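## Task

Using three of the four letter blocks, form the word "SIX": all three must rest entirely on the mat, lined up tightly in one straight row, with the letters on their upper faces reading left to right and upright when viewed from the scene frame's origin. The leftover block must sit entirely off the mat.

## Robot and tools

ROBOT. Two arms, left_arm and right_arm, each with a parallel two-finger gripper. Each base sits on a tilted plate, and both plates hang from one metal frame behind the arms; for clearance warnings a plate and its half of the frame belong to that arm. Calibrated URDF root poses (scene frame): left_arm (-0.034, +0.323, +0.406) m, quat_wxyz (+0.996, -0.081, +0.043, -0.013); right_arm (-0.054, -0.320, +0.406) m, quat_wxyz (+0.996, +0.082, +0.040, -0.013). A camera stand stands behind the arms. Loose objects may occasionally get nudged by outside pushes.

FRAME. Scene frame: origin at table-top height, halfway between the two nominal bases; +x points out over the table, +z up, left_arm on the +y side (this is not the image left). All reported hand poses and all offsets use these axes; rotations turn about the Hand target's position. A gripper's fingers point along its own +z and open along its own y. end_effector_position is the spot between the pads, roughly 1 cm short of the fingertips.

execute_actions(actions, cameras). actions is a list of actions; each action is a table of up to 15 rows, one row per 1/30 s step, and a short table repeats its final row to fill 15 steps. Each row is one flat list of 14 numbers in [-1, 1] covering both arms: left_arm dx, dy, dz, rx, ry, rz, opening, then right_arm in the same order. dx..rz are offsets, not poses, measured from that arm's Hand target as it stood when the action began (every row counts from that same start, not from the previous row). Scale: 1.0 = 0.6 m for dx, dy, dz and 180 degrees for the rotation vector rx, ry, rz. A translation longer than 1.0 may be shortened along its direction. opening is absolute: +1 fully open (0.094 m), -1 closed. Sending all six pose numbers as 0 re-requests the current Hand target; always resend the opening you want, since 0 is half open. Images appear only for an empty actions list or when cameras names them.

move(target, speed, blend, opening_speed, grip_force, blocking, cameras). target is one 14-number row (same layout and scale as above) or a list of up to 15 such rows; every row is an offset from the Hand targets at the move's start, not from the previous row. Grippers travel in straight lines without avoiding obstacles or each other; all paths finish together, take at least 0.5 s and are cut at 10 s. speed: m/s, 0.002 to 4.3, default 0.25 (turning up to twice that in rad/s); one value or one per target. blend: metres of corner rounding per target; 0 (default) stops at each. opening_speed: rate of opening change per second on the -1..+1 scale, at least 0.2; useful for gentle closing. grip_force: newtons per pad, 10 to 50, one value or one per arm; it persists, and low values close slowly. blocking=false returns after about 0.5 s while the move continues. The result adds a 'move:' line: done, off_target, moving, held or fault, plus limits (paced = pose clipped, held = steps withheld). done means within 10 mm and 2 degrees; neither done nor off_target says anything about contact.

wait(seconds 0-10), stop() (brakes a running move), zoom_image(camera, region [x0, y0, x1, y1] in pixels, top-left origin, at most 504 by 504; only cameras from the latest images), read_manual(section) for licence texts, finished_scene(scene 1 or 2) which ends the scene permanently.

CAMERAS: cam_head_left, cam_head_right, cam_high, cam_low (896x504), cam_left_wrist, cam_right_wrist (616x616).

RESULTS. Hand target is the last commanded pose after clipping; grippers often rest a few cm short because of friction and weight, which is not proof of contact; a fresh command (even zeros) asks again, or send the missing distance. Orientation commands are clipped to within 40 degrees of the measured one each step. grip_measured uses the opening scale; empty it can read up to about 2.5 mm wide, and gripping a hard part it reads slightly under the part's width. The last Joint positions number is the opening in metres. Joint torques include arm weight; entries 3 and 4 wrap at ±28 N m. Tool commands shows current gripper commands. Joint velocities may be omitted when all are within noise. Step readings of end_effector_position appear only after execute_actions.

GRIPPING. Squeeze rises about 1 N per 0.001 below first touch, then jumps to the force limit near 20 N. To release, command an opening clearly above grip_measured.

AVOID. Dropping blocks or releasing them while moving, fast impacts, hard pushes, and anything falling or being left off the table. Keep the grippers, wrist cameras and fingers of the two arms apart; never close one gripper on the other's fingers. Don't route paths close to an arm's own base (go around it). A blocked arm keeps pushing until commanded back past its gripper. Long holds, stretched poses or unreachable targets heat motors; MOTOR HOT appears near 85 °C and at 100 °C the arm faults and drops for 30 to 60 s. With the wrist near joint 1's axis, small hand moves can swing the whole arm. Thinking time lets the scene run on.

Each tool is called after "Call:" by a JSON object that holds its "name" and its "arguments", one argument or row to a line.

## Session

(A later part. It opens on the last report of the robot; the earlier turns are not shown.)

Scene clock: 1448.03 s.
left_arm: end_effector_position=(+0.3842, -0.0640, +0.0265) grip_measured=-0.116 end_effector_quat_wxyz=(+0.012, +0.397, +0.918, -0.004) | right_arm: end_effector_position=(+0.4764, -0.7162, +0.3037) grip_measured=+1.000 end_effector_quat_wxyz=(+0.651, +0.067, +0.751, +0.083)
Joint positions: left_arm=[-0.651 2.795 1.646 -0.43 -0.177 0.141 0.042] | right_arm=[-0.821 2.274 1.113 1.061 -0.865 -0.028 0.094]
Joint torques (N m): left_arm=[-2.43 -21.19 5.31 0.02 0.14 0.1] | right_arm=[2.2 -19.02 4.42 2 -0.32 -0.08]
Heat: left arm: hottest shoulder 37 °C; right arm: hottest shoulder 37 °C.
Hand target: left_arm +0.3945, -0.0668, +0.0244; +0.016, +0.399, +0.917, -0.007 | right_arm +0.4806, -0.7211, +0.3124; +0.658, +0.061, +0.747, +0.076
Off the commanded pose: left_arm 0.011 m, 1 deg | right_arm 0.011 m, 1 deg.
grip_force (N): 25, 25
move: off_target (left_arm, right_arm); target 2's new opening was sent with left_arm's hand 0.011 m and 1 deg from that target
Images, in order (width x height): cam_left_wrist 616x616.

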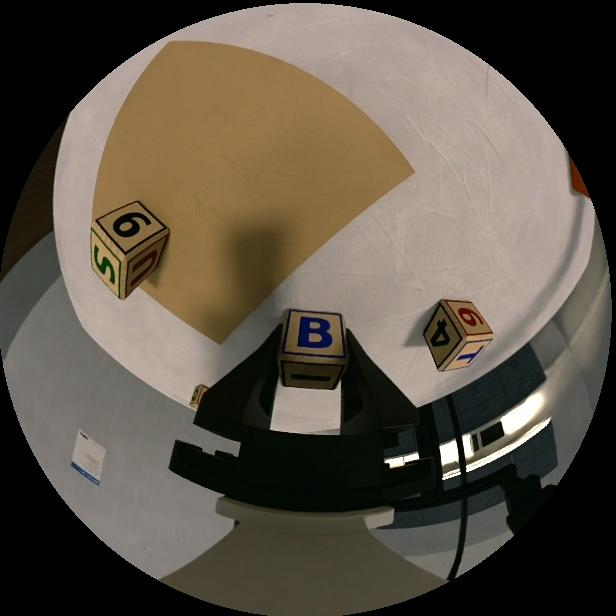

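Call:
{"name": "move", "arguments": {
  "target": [
    [0, 0, 0.12, 0, 0, 0, -0.3, 0,0,0,0,0,0,1],
    [0.251, -0.038, 0.13, 0, 0, -0.239, -0.3, 0,0,0,0,0,0,1]
  ],
  "speed": [0.15, 0.3],
  "blend": [0.02, 0],
  "cameras": ["cam_left_wrist"]
}}

Scene clock: 1480.87 s.
left_arm: end_effector_position=(+0.5289, -0.0841, +0.0953) grip_measured=-0.117 end_effector_quat_wxyz=(+0.000, +0.705, +0.709, -0.014) | right_arm: end_effector_position=(+0.4764, -0.7162, +0.3037) grip_measured=+1.000 end_effector_quat_wxyz=(+0.651, +0.067, +0.751, +0.083)
Joint positions: left_arm=[-0.555 2.853 2.145 -0.884 -0.155 0.981 0.041] | right_arm=[-0.821 2.274 1.113 1.061 -0.865 -0.028 0.094]
Joint torques (N m): left_arm=[-3.43 -25.17 8.73 -0.36 0.26 0.07] | right_arm=[1.96 -19.37 4.53 2.04 -0.33 -0.11]
Heat: left arm: hottest shoulder 37 °C; right arm: hottest shoulder 37 °C.
Hand target: left_arm +0.5451, -0.0895, +0.1022; +0.013, +0.707, +0.707, -0.013 | right_arm +0.4806, -0.7211, +0.3124; +0.658, +0.061, +0.747, +0.076
Off the commanded pose: left_arm 0.019 m, 2 deg | right_arm 0.011 m, 1 deg.
grip_force (N): 25, 25
move: off_target (left_arm, right_arm)
Images, in order (width x height): cam_left_wrist 616x616.

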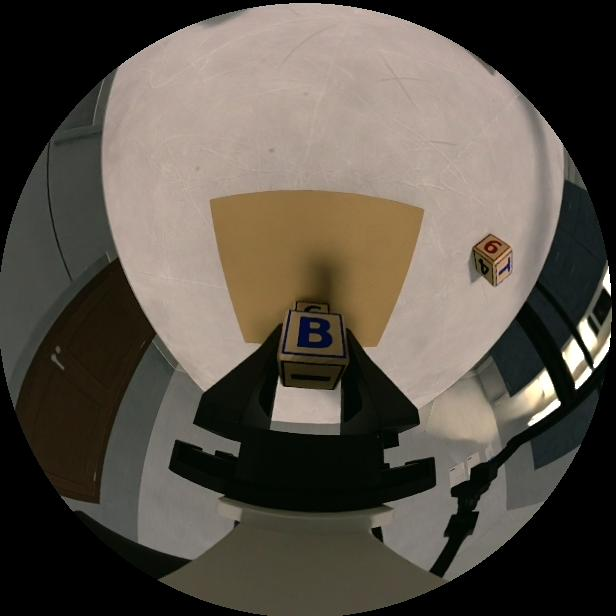

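Call:
{"name": "move", "arguments": {
  "target": [
    [0.0035, -0.003, -0.09, 0, 0, 0, -0.3, 0,0,0,0,0,0,1],
    [0.0035, -0.003, -0.107, 0, 0, 0, -0.3, 0,0,0,0,0,0,1]
  ],
  "speed": [0.12, 0.05],
  "blend": [0.005, 0],
  "cameras": ["cam_left_wrist", "cam_low"]
}}

Call:
{"name": "zoom_image", "arguments": {
  "camera": "cam_low",
  "region": [400, 280, 580, 390]
}}

Scene clock: 1507.83 s.
left_arm: end_effector_position=(+0.5325, -0.0885, +0.0339) grip_measured=-0.117 end_effector_quat_wxyz=(+0.002, +0.706, +0.708, -0.014) | right_arm: end_effector_position=(+0.4764, -0.7162, +0.3037) grip_measured=+1.000 end_effector_quat_wxyz=(+0.651, +0.067, +0.751, +0.083)
Joint positions: left_arm=[-0.541 3.017 2.317 -0.886 -0.154 0.999 0.041] | right_arm=[-0.821 2.274 1.113 1.061 -0.865 -0.028 0.094]
Joint torques (N m): left_arm=[-3.08 -24.76 8.62 -0.25 0.23 0.09] | right_arm=[1.85 -19.31 4.48 2.11 -0.33 -0.12]
Heat: left arm: hottest shoulder 35 °C; right arm: hottest shoulder 37 °C.
Hand target: left_arm +0.5473, -0.0914, +0.0382; +0.013, +0.707, +0.707, -0.013 | right_arm +0.4806, -0.7211, +0.3124; +0.658, +0.061, +0.747, +0.076
Off the commanded pose: left_arm 0.016 m, 1 deg | right_arm 0.011 m, 1 deg.
grip_force (N): 25, 25
move: off_target (left_arm, right_arm)
Images, in order (width x height): cam_low 896x504, cam_left_wrist 616x616.

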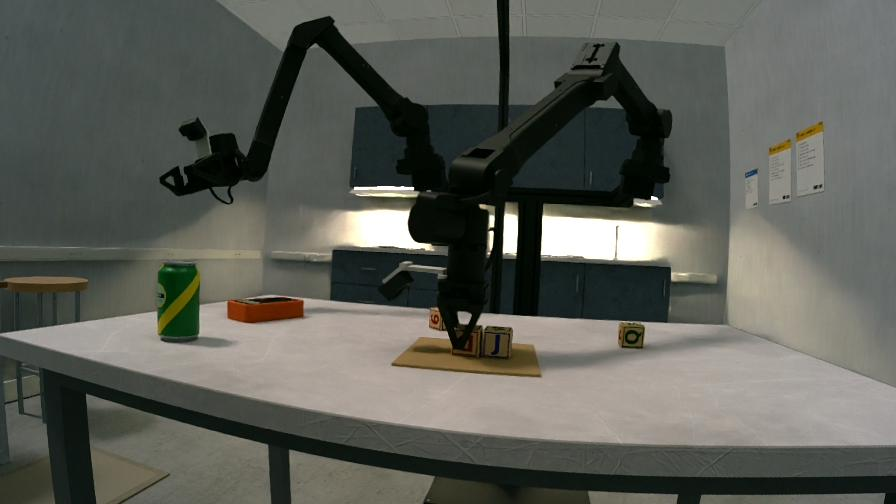

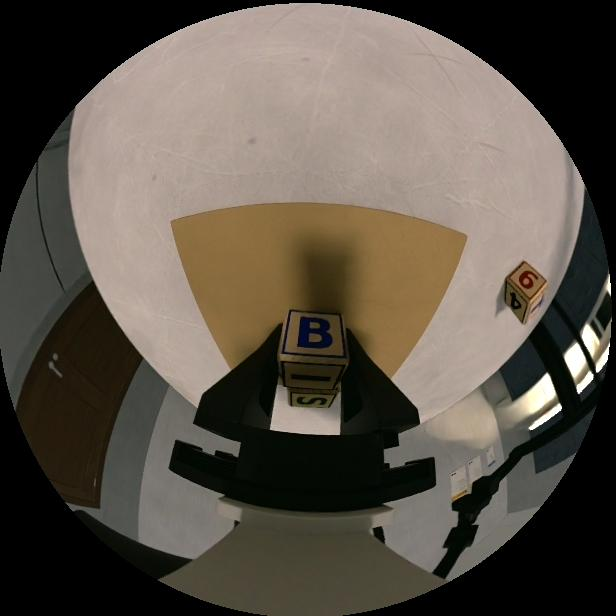

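Scaled by 2.800 from the camera's 896x504 image, which has a finer 1280x720 frame.

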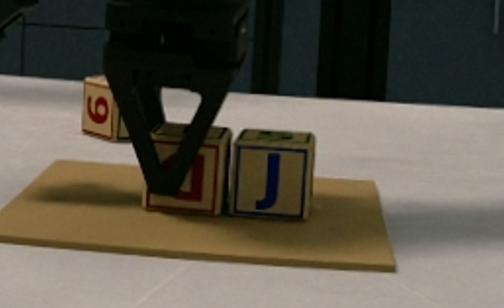

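Call:
{"name": "move", "arguments": {
  "target": [
    [0, 0.001, -0.008, 0, 0, 0, -0.3, 0,0,0,0,0,0,1],
    [0, 0.001, -0.008, 0, 0, 0, 0.2, 0,0,0,0,0,0,1]
  ],
  "speed": 0.05,
  "opening_speed": 0.8,
  "cameras": ["cam_left_wrist"]
}}

Scene clock: 1520.87 s.
left_arm: end_effector_position=(+0.5323, -0.0893, +0.0299) grip_measured=+0.196 end_effector_quat_wxyz=(+0.002, +0.707, +0.708, -0.014) | right_arm: end_effector_position=(+0.4764, -0.7162, +0.3037) grip_measured=+1.000 end_effector_quat_wxyz=(+0.651, +0.067, +0.751, +0.083)
Joint positions: left_arm=[-0.541 3.028 2.329 -0.886 -0.154 1 0.056] | right_arm=[-0.821 2.274 1.113 1.061 -0.865 -0.028 0.094]
Joint torques (N m): left_arm=[-3.14 -24.7 8.59 -0.21 0.23 0.1] | right_arm=[2.02 -19.14 4.52 2.04 -0.3 -0.11]
Heat: left arm: hottest shoulder 35 °C; right arm: hottest shoulder 37 °C.
Hand target: left_arm +0.5471, -0.0907, +0.0331; +0.013, +0.707, +0.707, -0.013 | right_arm +0.4806, -0.7211, +0.3124; +0.658, +0.061, +0.747, +0.076
Off the commanded pose: left_arm 0.015 m, 1 deg | right_arm 0.011 m, 1 deg.
grip_force (N): 25, 25
move: off_target (left_arm, right_arm); target 2's new opening was sent with left_arm's hand 0.013 m and 1 deg from that target
Images, in order (width x height): cam_left_wrist 616x616.

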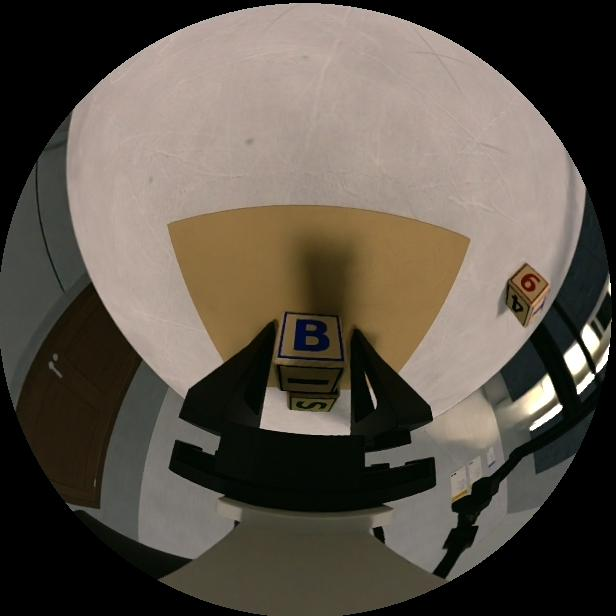

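Call:
{"name": "move", "arguments": {
  "target": [
    [0, 0, 0.12, 0, 0, 0, 0.2, 0,0,0,0,0,0,1],
    [-0.282, 0.493, 0.228, 0, 0, 0, 0.7, 0,0,0,0,0,0,1]
  ],
  "speed": [0.15, 0.4],
  "blend": [0.02, 0],
  "cameras": ["cam_left_wrist", "cam_head_left"]
}}

Call:
{"name": "zoom_image", "arguments": {
  "camera": "cam_left_wrist",
  "region": [250, 180, 370, 300]
}}

Call:
{"name": "zoom_image", "arguments": {
  "camera": "cam_head_left",
  "region": [420, 240, 510, 310]
}}

Scene clock: 1540.40 s.
left_arm: end_effector_position=(+0.3677, +0.2051, +0.1606) grip_measured=+0.696 end_effector_quat_wxyz=(-0.002, +0.705, +0.709, -0.020) | right_arm: end_effector_position=(+0.4764, -0.7162, +0.3037) grip_measured=+1.000 end_effector_quat_wxyz=(+0.651, +0.067, +0.751, +0.083)
Joint positions: left_arm=[-0.219 2.239 0.971 -0.282 -0.145 1.319 0.08] | right_arm=[-0.821 2.274 1.113 1.061 -0.865 -0.028 0.094]
Joint torques (N m): left_arm=[-2.02 -19.14 1.54 0.53 0.29 0.1] | right_arm=[2.37 -19.66 4.48 1.99 -0.34 -0.1]
Heat: left arm: hottest shoulder 38 °C; right arm: hottest shoulder 37 °C.
Hand target: left_arm +0.3779, +0.2051, +0.1700; +0.013, +0.707, +0.707, -0.013 | right_arm +0.4806, -0.7211, +0.3124; +0.658, +0.061, +0.747, +0.076
Off the commanded pose: left_arm 0.014 m, 2 deg | right_arm 0.011 m, 1 deg.
grip_force (N): 25, 25
move: off_target (left_arm, right_arm); target 2's new opening was sent with left_arm's hand 0.014 m and 2 deg from that target
Images, in order (width x height): cam_head_left 896x504, cam_left_wrist 616x616.

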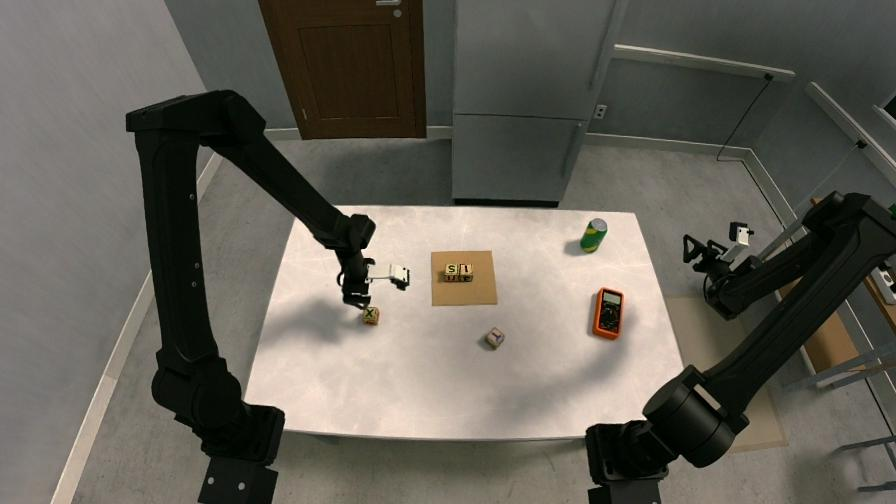

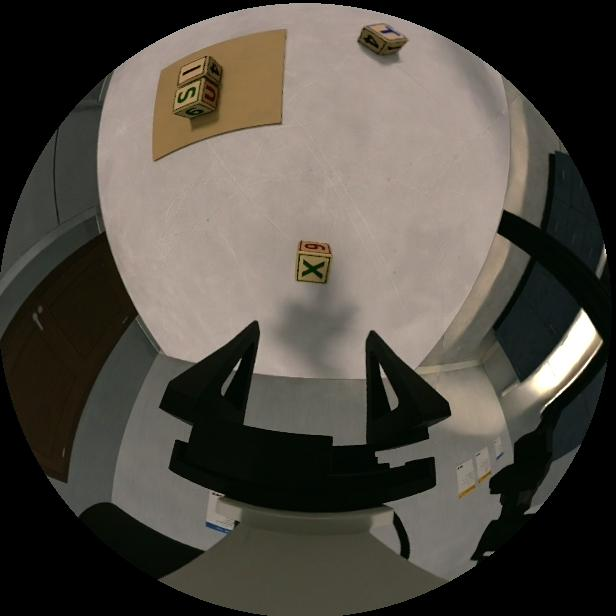

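Scaled by 4.200 from the camera's 616x616 image, which has a finer 880x880 frame.

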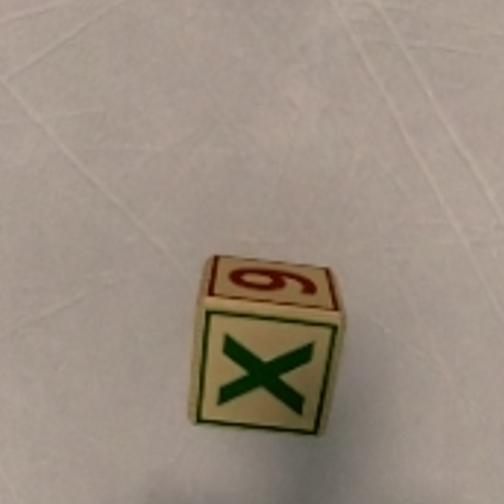

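Scaled by 5.600 from the camera's 896x504 image, which has a finer 1280x720 frame.

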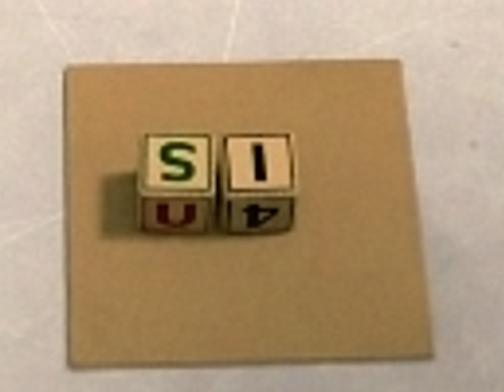

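Call:
{"name": "move", "arguments": {
  "target": [0.0025, -0.0217, -0.18, 0.007, -0.009, -0.004, 0.7, 0,0,0,0,0,0,1],
  "speed": 0.25,
  "cameras": ["cam_left_wrist"]
}}

Call:
{"name": "zoom_image", "arguments": {
  "camera": "cam_left_wrist",
  "region": [230, 230, 390, 390]
}}

Scene clock: 1568.20 s.
left_arm: end_effector_position=(+0.3704, +0.1902, +0.0618) grip_measured=+0.697 end_effector_quat_wxyz=(+0.007, +0.710, +0.704, -0.001) | right_arm: end_effector_position=(+0.4764, -0.7162, +0.3037) grip_measured=+1.000 end_effector_quat_wxyz=(+0.651, +0.067, +0.751, +0.083)
Joint positions: left_arm=[-0.219 2.512 1.093 -0.094 -0.167 1.341 0.08] | right_arm=[-0.821 2.274 1.113 1.061 -0.865 -0.028 0.094]
Joint torques (N m): left_arm=[-1.85 -18.2 1.43 0.57 0.06 0.08] | right_arm=[2.55 -19.02 4.36 2.02 -0.33 -0.1]
Heat: left arm: hottest shoulder 37 °C; right arm: hottest shoulder 37 °C.
Hand target: left_arm +0.3794, +0.1921, +0.0620; +0.015, +0.712, +0.702, +0.005 | right_arm +0.4806, -0.7211, +0.3124; +0.658, +0.061, +0.747, +0.076
Off the commanded pose: left_arm 0.009 m, 1 deg | right_arm 0.011 m, 1 deg.
grip_force (N): 25, 25
move: off_target (right_arm)
Images, in order (width x height): cam_left_wrist 616x616.

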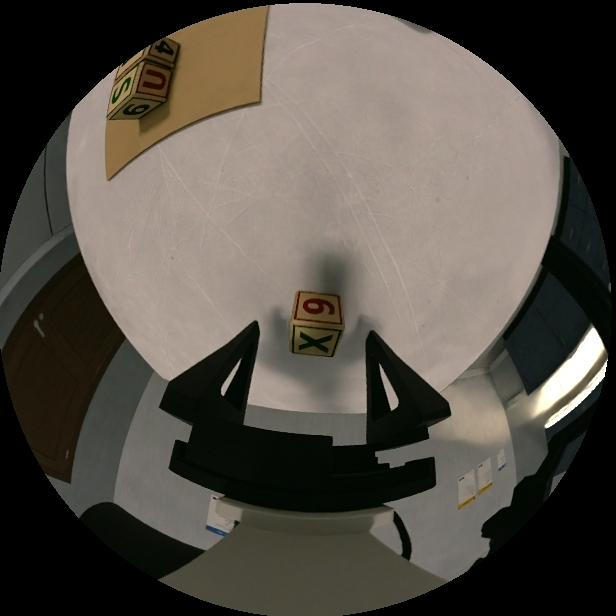

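Scaled by 3.150 from the camera's 616x616 image, which has a finer 880x880 frame.

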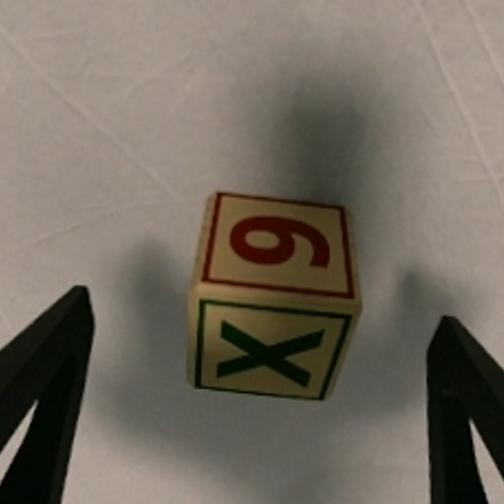

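Call:
{"name": "move", "arguments": {
  "target": [
    [0.0, 0.015, -0.058, 0, 0, -0.014, 0.7, 0,0,0,0,0,0,1],
    [0.0, 0.015, -0.058, 0, 0, -0.014, -0.3, 0,0,0,0,0,0,1]
  ],
  "speed": 0.1,
  "opening_speed": 0.8,
  "cameras": ["cam_left_wrist"]
}}

Call:
{"name": "zoom_image", "arguments": {
  "camera": "cam_left_wrist",
  "region": [230, 270, 390, 430]
}}

Scene clock: 1588.20 s.
left_arm: end_effector_position=(+0.3740, +0.1994, +0.0301) grip_measured=-0.116 end_effector_quat_wxyz=(+0.009, +0.725, +0.688, +0.002) | right_arm: end_effector_position=(+0.4764, -0.7162, +0.3037) grip_measured=+1.000 end_effector_quat_wxyz=(+0.651, +0.067, +0.751, +0.083)
Joint positions: left_arm=[-0.184 2.592 1.143 -0.052 -0.167 1.42 0.042] | right_arm=[-0.821 2.274 1.113 1.061 -0.865 -0.028 0.094]
Joint torques (N m): left_arm=[-1.85 -17.32 1.28 0.61 0.22 0.09] | right_arm=[1.9 -19.14 4.51 1.99 -0.32 -0.11]
Heat: left arm: hottest shoulder 35 °C; right arm: hottest shoulder 37 °C.
Hand target: left_arm +0.3796, +0.2010, +0.0272; +0.015, +0.727, +0.686, +0.005 | right_arm +0.4806, -0.7211, +0.3124; +0.658, +0.061, +0.747, +0.076
Off the commanded pose: left_arm 0.006 m, 1 deg | right_arm 0.011 m, 1 deg.
grip_force (N): 25, 25
move: off_target (right_arm)
Images, in order (width x height): cam_left_wrist 616x616.

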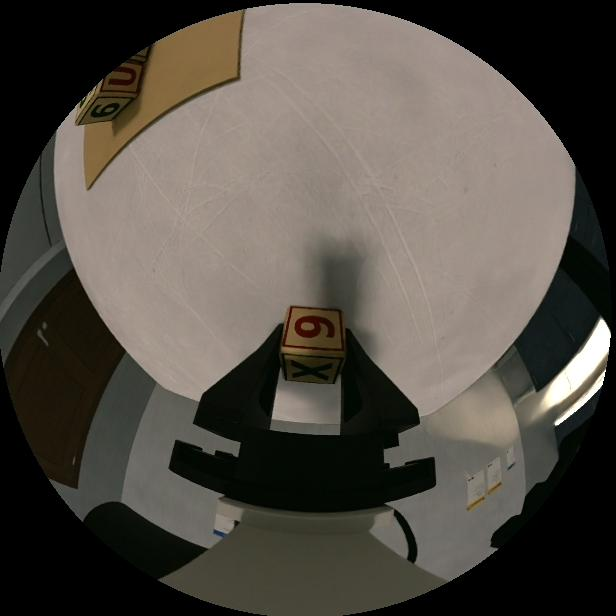

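Scaled by 3.150 from the camera's 616x616 image, which has a finer 880x880 frame.

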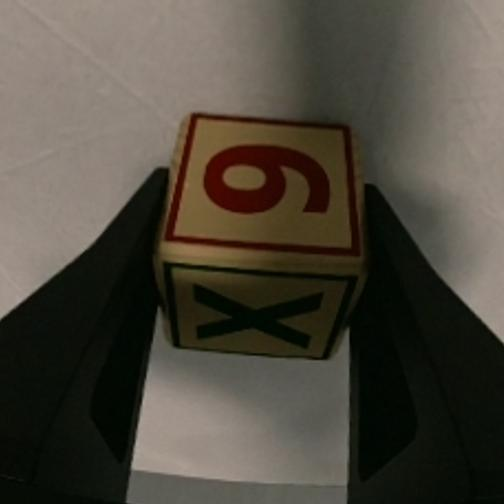

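Call:
{"name": "move", "arguments": {
  "target": [
    [0, 0, 0.17, 0, 0, 0, -0.3, 0,0,0,0,0,0,1],
    [0.279, -0.588, 0.19, -0.002, -0.002, 0.0172, -0.3, 0,0,0,0,0,0,1],
    [0.279, -0.588, 0.12, -0.002, -0.002, 0.0172, -0.3, 0,0,0,0,0,0,1]
  ],
  "speed": [0.2, 0.4, 0.15],
  "blend": [0.04, 0.02, 0],
  "cameras": ["cam_left_wrist", "cam_low"]
}}

Call:
{"name": "zoom_image", "arguments": {
  "camera": "cam_low",
  "region": [380, 280, 560, 390]
}}

Scene clock: 1621.53 s.
left_arm: end_effector_position=(+0.5276, -0.1469, +0.0864) grip_measured=-0.116 end_effector_quat_wxyz=(+0.003, +0.718, +0.696, +0.001) | right_arm: end_effector_position=(+0.4764, -0.7162, +0.3037) grip_measured=+1.000 end_effector_quat_wxyz=(+0.651, +0.067, +0.751, +0.083)
Joint positions: left_arm=[-0.631 3.015 2.446 -1.024 -0.182 0.943 0.042] | right_arm=[-0.821 2.274 1.113 1.061 -0.865 -0.028 0.094]
Joint torques (N m): left_arm=[-3.37 -26.4 9.55 -0.38 0.02 -0.21] | right_arm=[2.08 -19.08 4.44 1.96 -0.33 -0.08]
Heat: left arm: hottest shoulder 34 °C; right arm: hottest shoulder 37 °C.
Hand target: left_arm +0.5470, -0.1516, +0.0991; +0.019, +0.708, +0.706, +0.005 | right_arm +0.4806, -0.7211, +0.3124; +0.658, +0.061, +0.747, +0.076
Off the commanded pose: left_arm 0.024 m, 2 deg | right_arm 0.011 m, 1 deg.
grip_force (N): 25, 25
move: off_target (left_arm, right_arm)
Images, in order (width x height): cam_low 896x504, cam_left_wrist 616x616.

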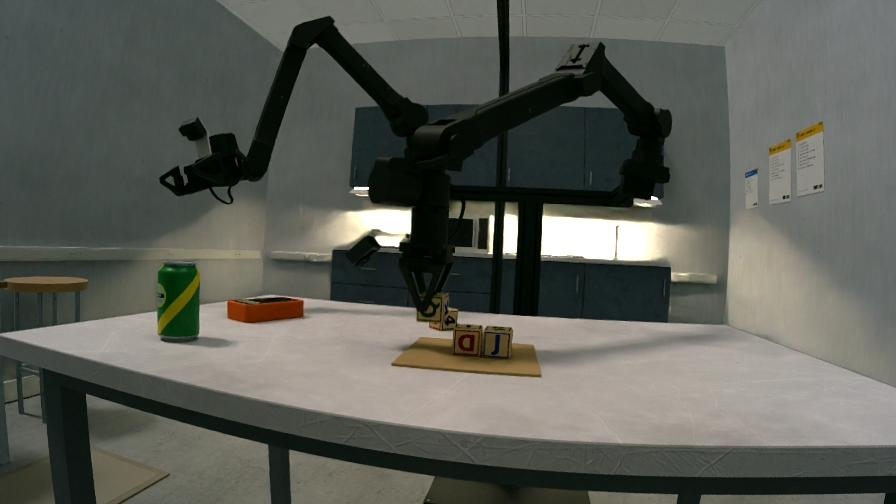

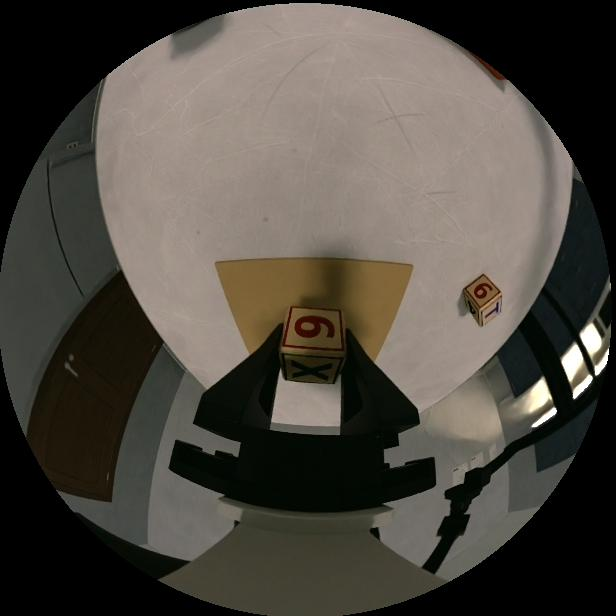

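Scaled by 2.800 from the camera's 896x504 image, which has a finer 1280x720 frame.

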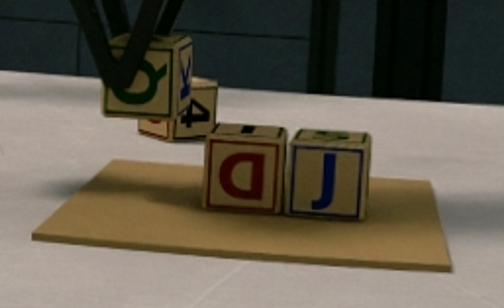

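Call:
{"name": "move", "arguments": {
  "target": [
    [0.004, -0.001, -0.075, 0, 0, 0.008, -0.3, 0,0,0,0,0,0,1],
    [0.004, -0.001, -0.1, 0, 0, 0.008, -0.3, 0,0,0,0,0,0,1]
  ],
  "speed": [0.12, 0.06],
  "blend": [0.005, 0],
  "cameras": ["cam_left_wrist", "cam_low"]
}}

Call:
{"name": "zoom_image", "arguments": {
  "camera": "cam_low",
  "region": [380, 280, 560, 390]
}}

Scene clock: 1635.73 s.
left_arm: end_effector_position=(+0.5408, -0.1514, +0.0426) grip_measured=-0.116 end_effector_quat_wxyz=(+0.036, +0.705, +0.708, +0.006) | right_arm: end_effector_position=(+0.4764, -0.7162, +0.3037) grip_measured=+1.000 end_effector_quat_wxyz=(+0.651, +0.067, +0.751, +0.083)
Joint positions: left_arm=[-0.615 3.127 2.557 -0.953 -0.183 0.935 0.042] | right_arm=[-0.821 2.274 1.113 1.061 -0.865 -0.028 0.094]
Joint torques (N m): left_arm=[-3.37 -25.52 7.71 0.92 0.18 -0.12] | right_arm=[2.37 -19.72 4.4 2.11 -0.3 -0.11]
Heat: left arm: hottest shoulder 36 °C; right arm: hottest shoulder 37 °C.
Hand target: left_arm +0.5493, -0.1522, +0.0390; +0.019, +0.699, +0.715, +0.005 | right_arm +0.4806, -0.7211, +0.3124; +0.658, +0.061, +0.747, +0.076
Off the commanded pose: left_arm 0.009 m, 2 deg | right_arm 0.011 m, 1 deg.
joint sent to its limit (left arm) — joint 2 (shoulder), upper limit. The joint targets are off in orientation, not in position.
grip_force (N): 25, 25
move: off_target (right_arm)
Images, in order (width x height): cam_low 896x504, cam_left_wrist 616x616.

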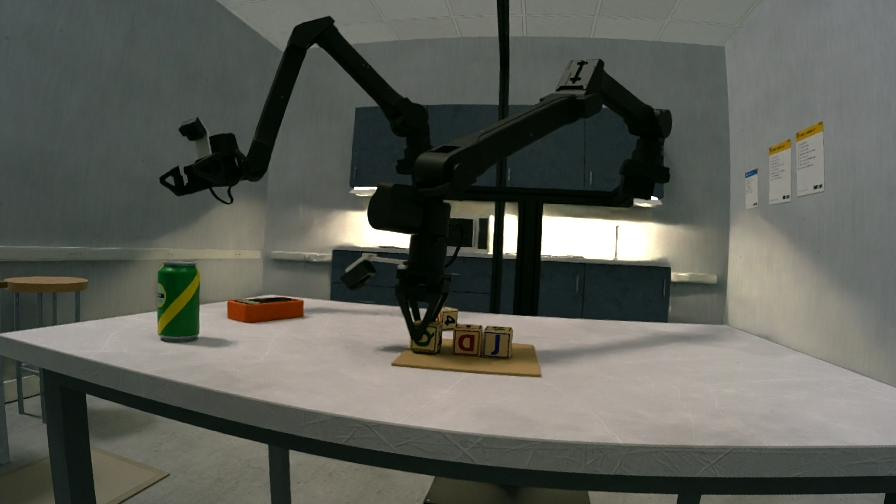

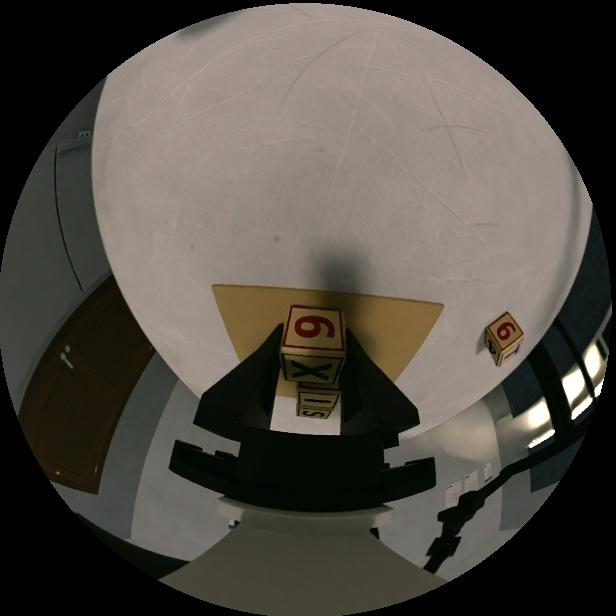

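Scaled by 2.800 from the camera's 896x504 image, which has a finer 1280x720 frame.

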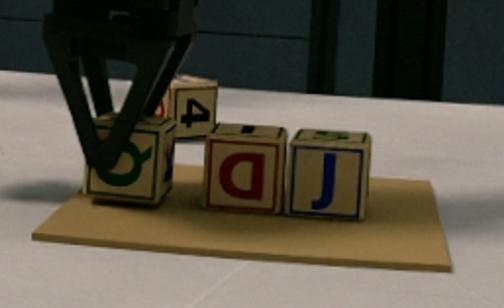

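Call:
{"name": "move", "arguments": {
  "target": [-0.014, 0.010, -0.015, 0.004, 0, 0, -0.3, 0,0,0,0,0,0,1],
  "speed": 0.06,
  "cameras": ["cam_left_wrist", "cam_low"]
}}

Call:
{"name": "zoom_image", "arguments": {
  "camera": "cam_low",
  "region": [380, 280, 560, 390]
}}

Scene clock: 1668.17 s.
left_arm: end_effector_position=(+0.5403, -0.1500, +0.0407) grip_measured=-0.116 end_effector_quat_wxyz=(+0.035, +0.705, +0.709, +0.009) | right_arm: end_effector_position=(+0.4764, -0.7162, +0.3037) grip_measured=+1.000 end_effector_quat_wxyz=(+0.651, +0.067, +0.751, +0.083)
Joint positions: left_arm=[-0.615 3.127 2.551 -0.947 -0.189 0.935 0.042] | right_arm=[-0.821 2.274 1.113 1.061 -0.865 -0.028 0.094]
Joint torques (N m): left_arm=[-3.43 -25.47 6.15 0.85 0.01 -0.15] | right_arm=[2.08 -19.72 4.37 2.1 -0.3 -0.1]
Heat: left arm: hottest shoulder 39 °C; right arm: hottest shoulder 37 °C.
Hand target: left_arm +0.5409, -0.1463, +0.0300; +0.015, +0.699, +0.715, +0.010 | right_arm +0.4806, -0.7211, +0.3124; +0.658, +0.061, +0.747, +0.076
Off the commanded pose: left_arm 0.011 m, 3 deg | right_arm 0.011 m, 1 deg.
joint sent to its limit (left arm) — joint 2 (shoulder), upper limit. The joint targets still meet the commanded pose.
grip_force (N): 25, 25
move: off_target (left_arm, right_arm)
Images, in order (width x height): cam_low 896x504, cam_left_wrist 616x616.

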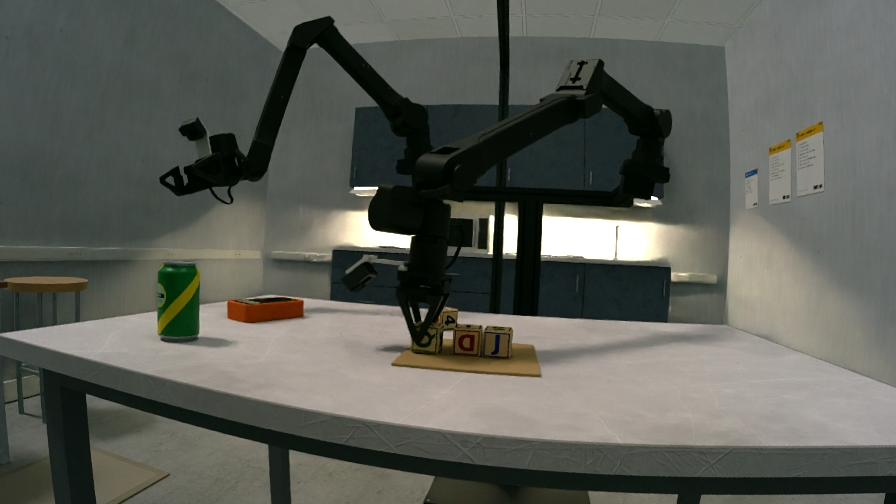

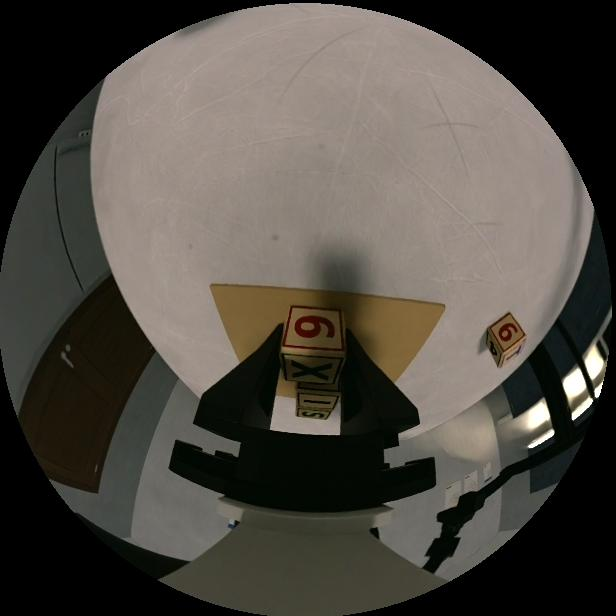

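Scaled by 2.800 from the camera's 896x504 image, which has a finer 1280x720 frame.

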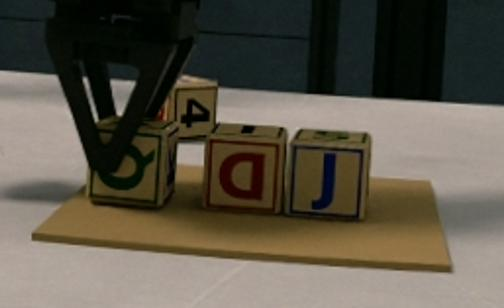

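Call:
{"name": "move", "arguments": {
  "target": [
    [-0.05, 0, 0.05, 0, 0, 0, -0.3, 0,0,0,0,0,0,1],
    [0.003, 0.002, 0.012, 0, 0, 0, -0.3, 0,0,0,0,0,0,1]
  ],
  "speed": [0.1, 0.06],
  "blend": [0.005, 0],
  "cameras": ["cam_left_wrist", "cam_low"]
}}

Call:
{"name": "zoom_image", "arguments": {
  "camera": "cam_low",
  "region": [380, 280, 560, 390]
}}

Scene clock: 1686.23 s.
left_arm: end_effector_position=(+0.5278, -0.1461, +0.0395) grip_measured=-0.116 end_effector_quat_wxyz=(+0.016, +0.701, +0.713, +0.009) | right_arm: end_effector_position=(+0.4764, -0.7162, +0.3037) grip_measured=+1.000 end_effector_quat_wxyz=(+0.651, +0.067, +0.751, +0.083)
Joint positions: left_arm=[-0.622 3.119 2.529 -0.974 -0.194 0.911 0.042] | right_arm=[-0.821 2.274 1.113 1.061 -0.865 -0.028 0.094]
Joint torques (N m): left_arm=[-2.78 -24.64 9.43 0.21 0.12 0.07] | right_arm=[2.2 -19.78 4.49 2 -0.36 -0.09]
Motor temperatures (°C): left_arm=[29 40 34 27 28 25 28] | right_arm=[28 37 30 27 28 27 27]
Heat: left arm: hottest shoulder 40 °C; right arm: hottest shoulder 37 °C.
Hand target: left_arm +0.5427, -0.1452, +0.0374; +0.015, +0.699, +0.715, +0.010 | right_arm +0.4806, -0.7211, +0.3124; +0.658, +0.061, +0.747, +0.076
Off the commanded pose: left_arm 0.015 m, 0 deg | right_arm 0.011 m, 1 deg.
joint sent to its limit (left arm) — joint 2 (shoulder), upper limit. The joint targets still meet the commanded pose.
grip_force (N): 25, 25
move: off_target (left_arm, right_arm)
Images, in order (width x height): cam_low 896x504, cam_left_wrist 616x616.

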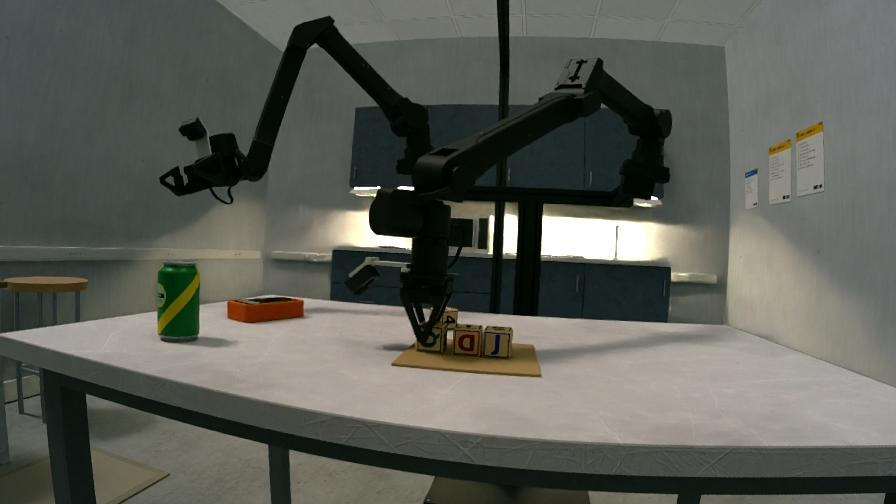

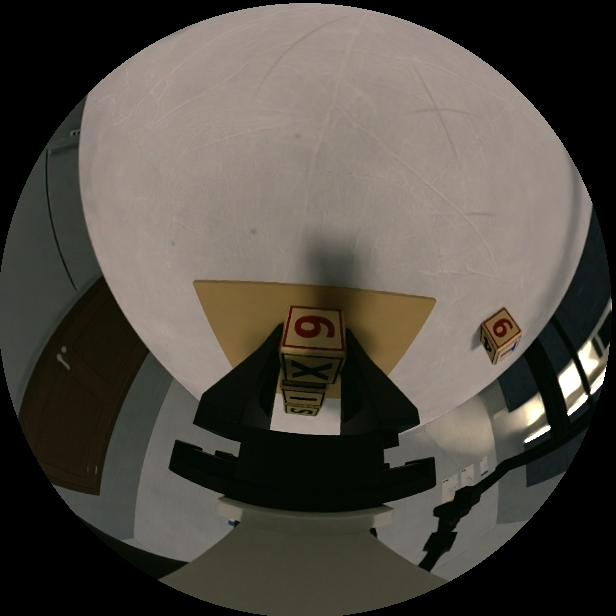

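Scaled by 2.800 from the camera's 896x504 image, which has a finer 1280x720 frame.

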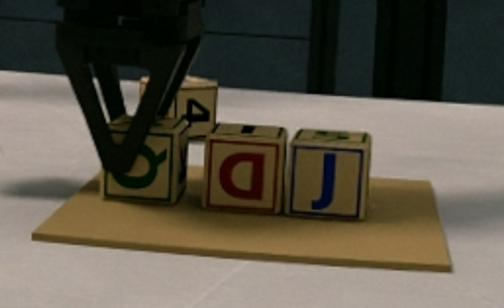

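Call:
{"name": "move", "arguments": {
  "target": [0.0115, 0.0137, -0.017, 0, 0, -0.004, -0.3, 0,0,0,0,0,0,1],
  "speed": 0.06,
  "cameras": ["cam_left_wrist", "cam_low"]
}}

Call:
{"name": "zoom_image", "arguments": {
  "camera": "cam_low",
  "region": [380, 280, 560, 390]
}}

Scene clock: 1698.50 s.
left_arm: end_effector_position=(+0.5327, -0.1450, +0.0388) grip_measured=-0.116 end_effector_quat_wxyz=(+0.022, +0.708, +0.706, +0.007) | right_arm: end_effector_position=(+0.4764, -0.7162, +0.3037) grip_measured=+1.000 end_effector_quat_wxyz=(+0.651, +0.067, +0.751, +0.083)
Joint positions: left_arm=[-0.615 3.119 2.529 -0.96 -0.188 0.938 0.042] | right_arm=[-0.821 2.274 1.113 1.061 -0.865 -0.028 0.094]
Joint torques (N m): left_arm=[-1.96 -24.64 7.71 1.58 -0.02 0.12] | right_arm=[2.2 -19.31 4.38 1.99 -0.32 -0.11]
Heat: left arm: hottest shoulder 38 °C; right arm: hottest shoulder 38 °C.
Hand target: left_arm +0.5497, -0.1368, +0.0272; +0.015, +0.704, +0.710, +0.010 | right_arm +0.4806, -0.7211, +0.3124; +0.658, +0.061, +0.747, +0.076
Off the commanded pose: left_arm 0.022 m, 1 deg | right_arm 0.011 m, 1 deg.
joint sent to its limit (left arm) — joint 2 (shoulder), upper limit. The joint targets still meet the commanded pose.
grip_force (N): 25, 25
move: off_target (left_arm, right_arm)
Images, in order (width x height): cam_low 896x504, cam_left_wrist 616x616.

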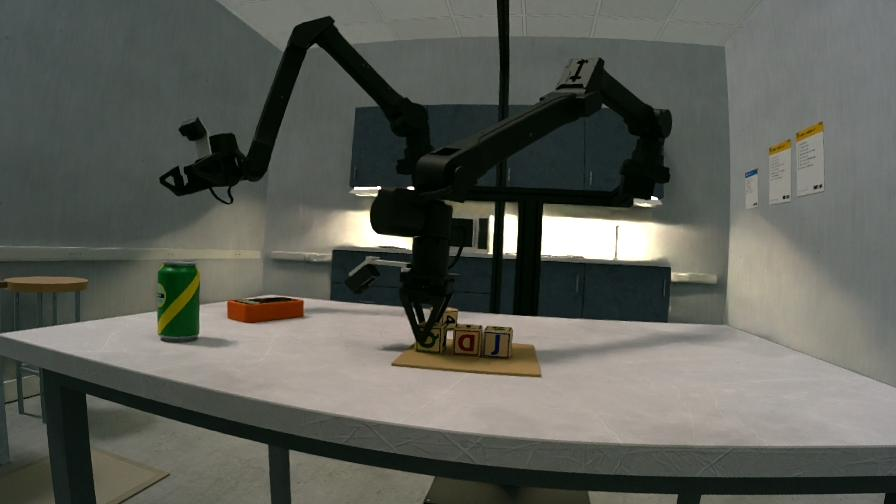

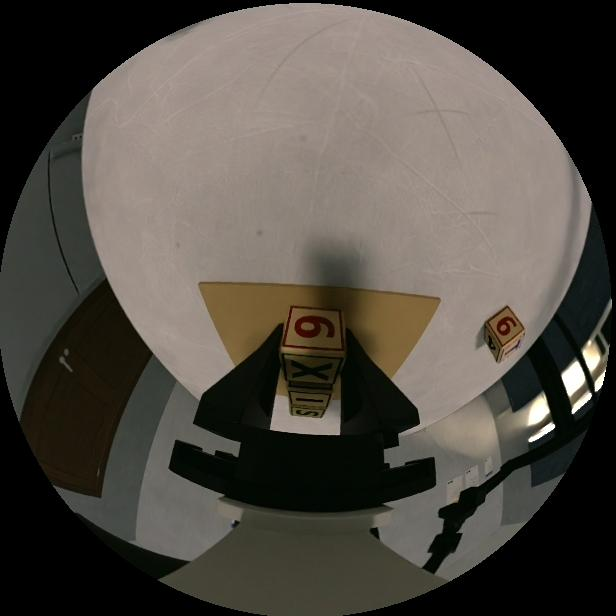

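Scaled by 2.800 from the camera's 896x504 image, which has a finer 1280x720 frame.

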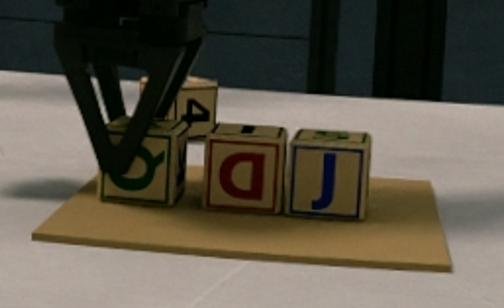

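Call:
{"name": "move", "arguments": {
  "target": [
    [-0.06, -0.017, 0.05, 0, 0, 0, -0.3, 0,0,0,0,0,0,1],
    [-0.0995, -0.017, 0.04, 0, 0, 0, -0.3, 0,0,0,0,0,0,1],
    [-0.0995, -0.017, 0.01, 0, 0, 0, -0.3, 0,0,0,0,0,0,1]
  ],
  "speed": [0.12, 0.12, 0.05],
  "blend": [0.015, 0.005, 0],
  "cameras": ["cam_left_wrist"]
}}

Scene clock: 1725.03 s.
left_arm: end_effector_position=(+0.4927, -0.1370, +0.0379) grip_measured=-0.116 end_effector_quat_wxyz=(+0.004, +0.706, +0.708, +0.011) | right_arm: end_effector_position=(+0.4764, -0.7162, +0.3037) grip_measured=+1.000 end_effector_quat_wxyz=(+0.651, +0.067, +0.751, +0.083)
Joint positions: left_arm=[-0.643 3.021 2.296 -0.866 -0.201 0.898 0.042] | right_arm=[-0.821 2.274 1.113 1.061 -0.865 -0.028 0.094]
Joint torques (N m): left_arm=[-4.66 -24.64 6.05 1.17 0.31 -0.2] | right_arm=[2.08 -19.6 4.37 2.11 -0.31 -0.09]
Heat: left arm: hottest shoulder 36 °C; right arm: hottest shoulder 38 °C.
Hand target: left_arm +0.4900, -0.1471, +0.0331; +0.015, +0.704, +0.710, +0.010 | right_arm +0.4806, -0.7211, +0.3124; +0.658, +0.061, +0.747, +0.076
Off the commanded pose: left_arm 0.011 m, 1 deg | right_arm 0.011 m, 1 deg.
grip_force (N): 25, 25
move: off_target (left_arm, right_arm); blend cut to 0.0122 m at target 1
Images, in order (width x height): cam_left_wrist 616x616.

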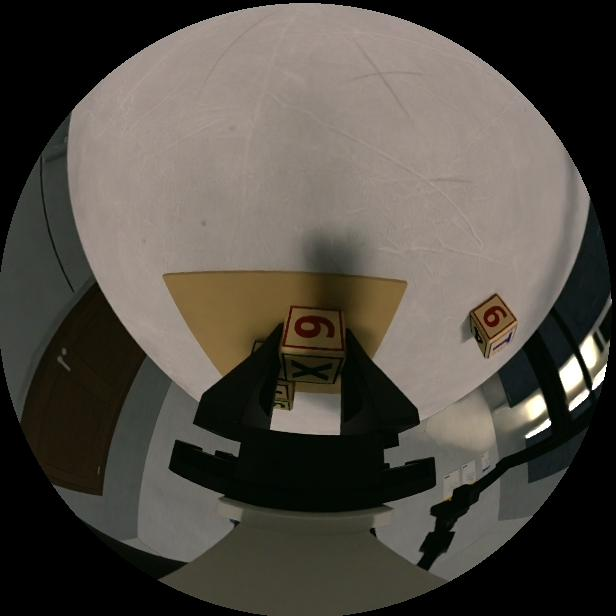

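Call:
{"name": "move", "arguments": {
  "target": [-0.01, -0.012, -0.009, 0, 0, 0, -0.3, 0,0,0,0,0,0,1],
  "speed": 0.06
}}

Scene clock: 1733.90 s.
left_arm: end_effector_position=(+0.4926, -0.1386, +0.0382) grip_measured=-0.116 end_effector_quat_wxyz=(+0.006, +0.703, +0.711, +0.011) | right_arm: end_effector_position=(+0.4764, -0.7162, +0.3037) grip_measured=+1.000 end_effector_quat_wxyz=(+0.651, +0.067, +0.751, +0.083)
Joint positions: left_arm=[-0.645 3.021 2.296 -0.863 -0.201 0.887 0.042] | right_arm=[-0.821 2.274 1.113 1.061 -0.865 -0.028 0.094]
Joint torques (N m): left_arm=[-5.42 -23.24 7.2 0.99 0.31 -0.21] | right_arm=[2.26 -19.55 4.36 2.09 -0.35 -0.11]
Heat: left arm: hottest shoulder 36 °C; right arm: hottest shoulder 38 °C.
Hand target: left_arm +0.4840, -0.1543, +0.0277; +0.015, +0.704, +0.710, +0.010 | right_arm +0.4806, -0.7211, +0.3124; +0.658, +0.061, +0.747, +0.076
Off the commanded pose: left_arm 0.021 m, 1 deg | right_arm 0.011 m, 1 deg.
grip_force (N): 25, 25
move: off_target (left_arm, right_arm)


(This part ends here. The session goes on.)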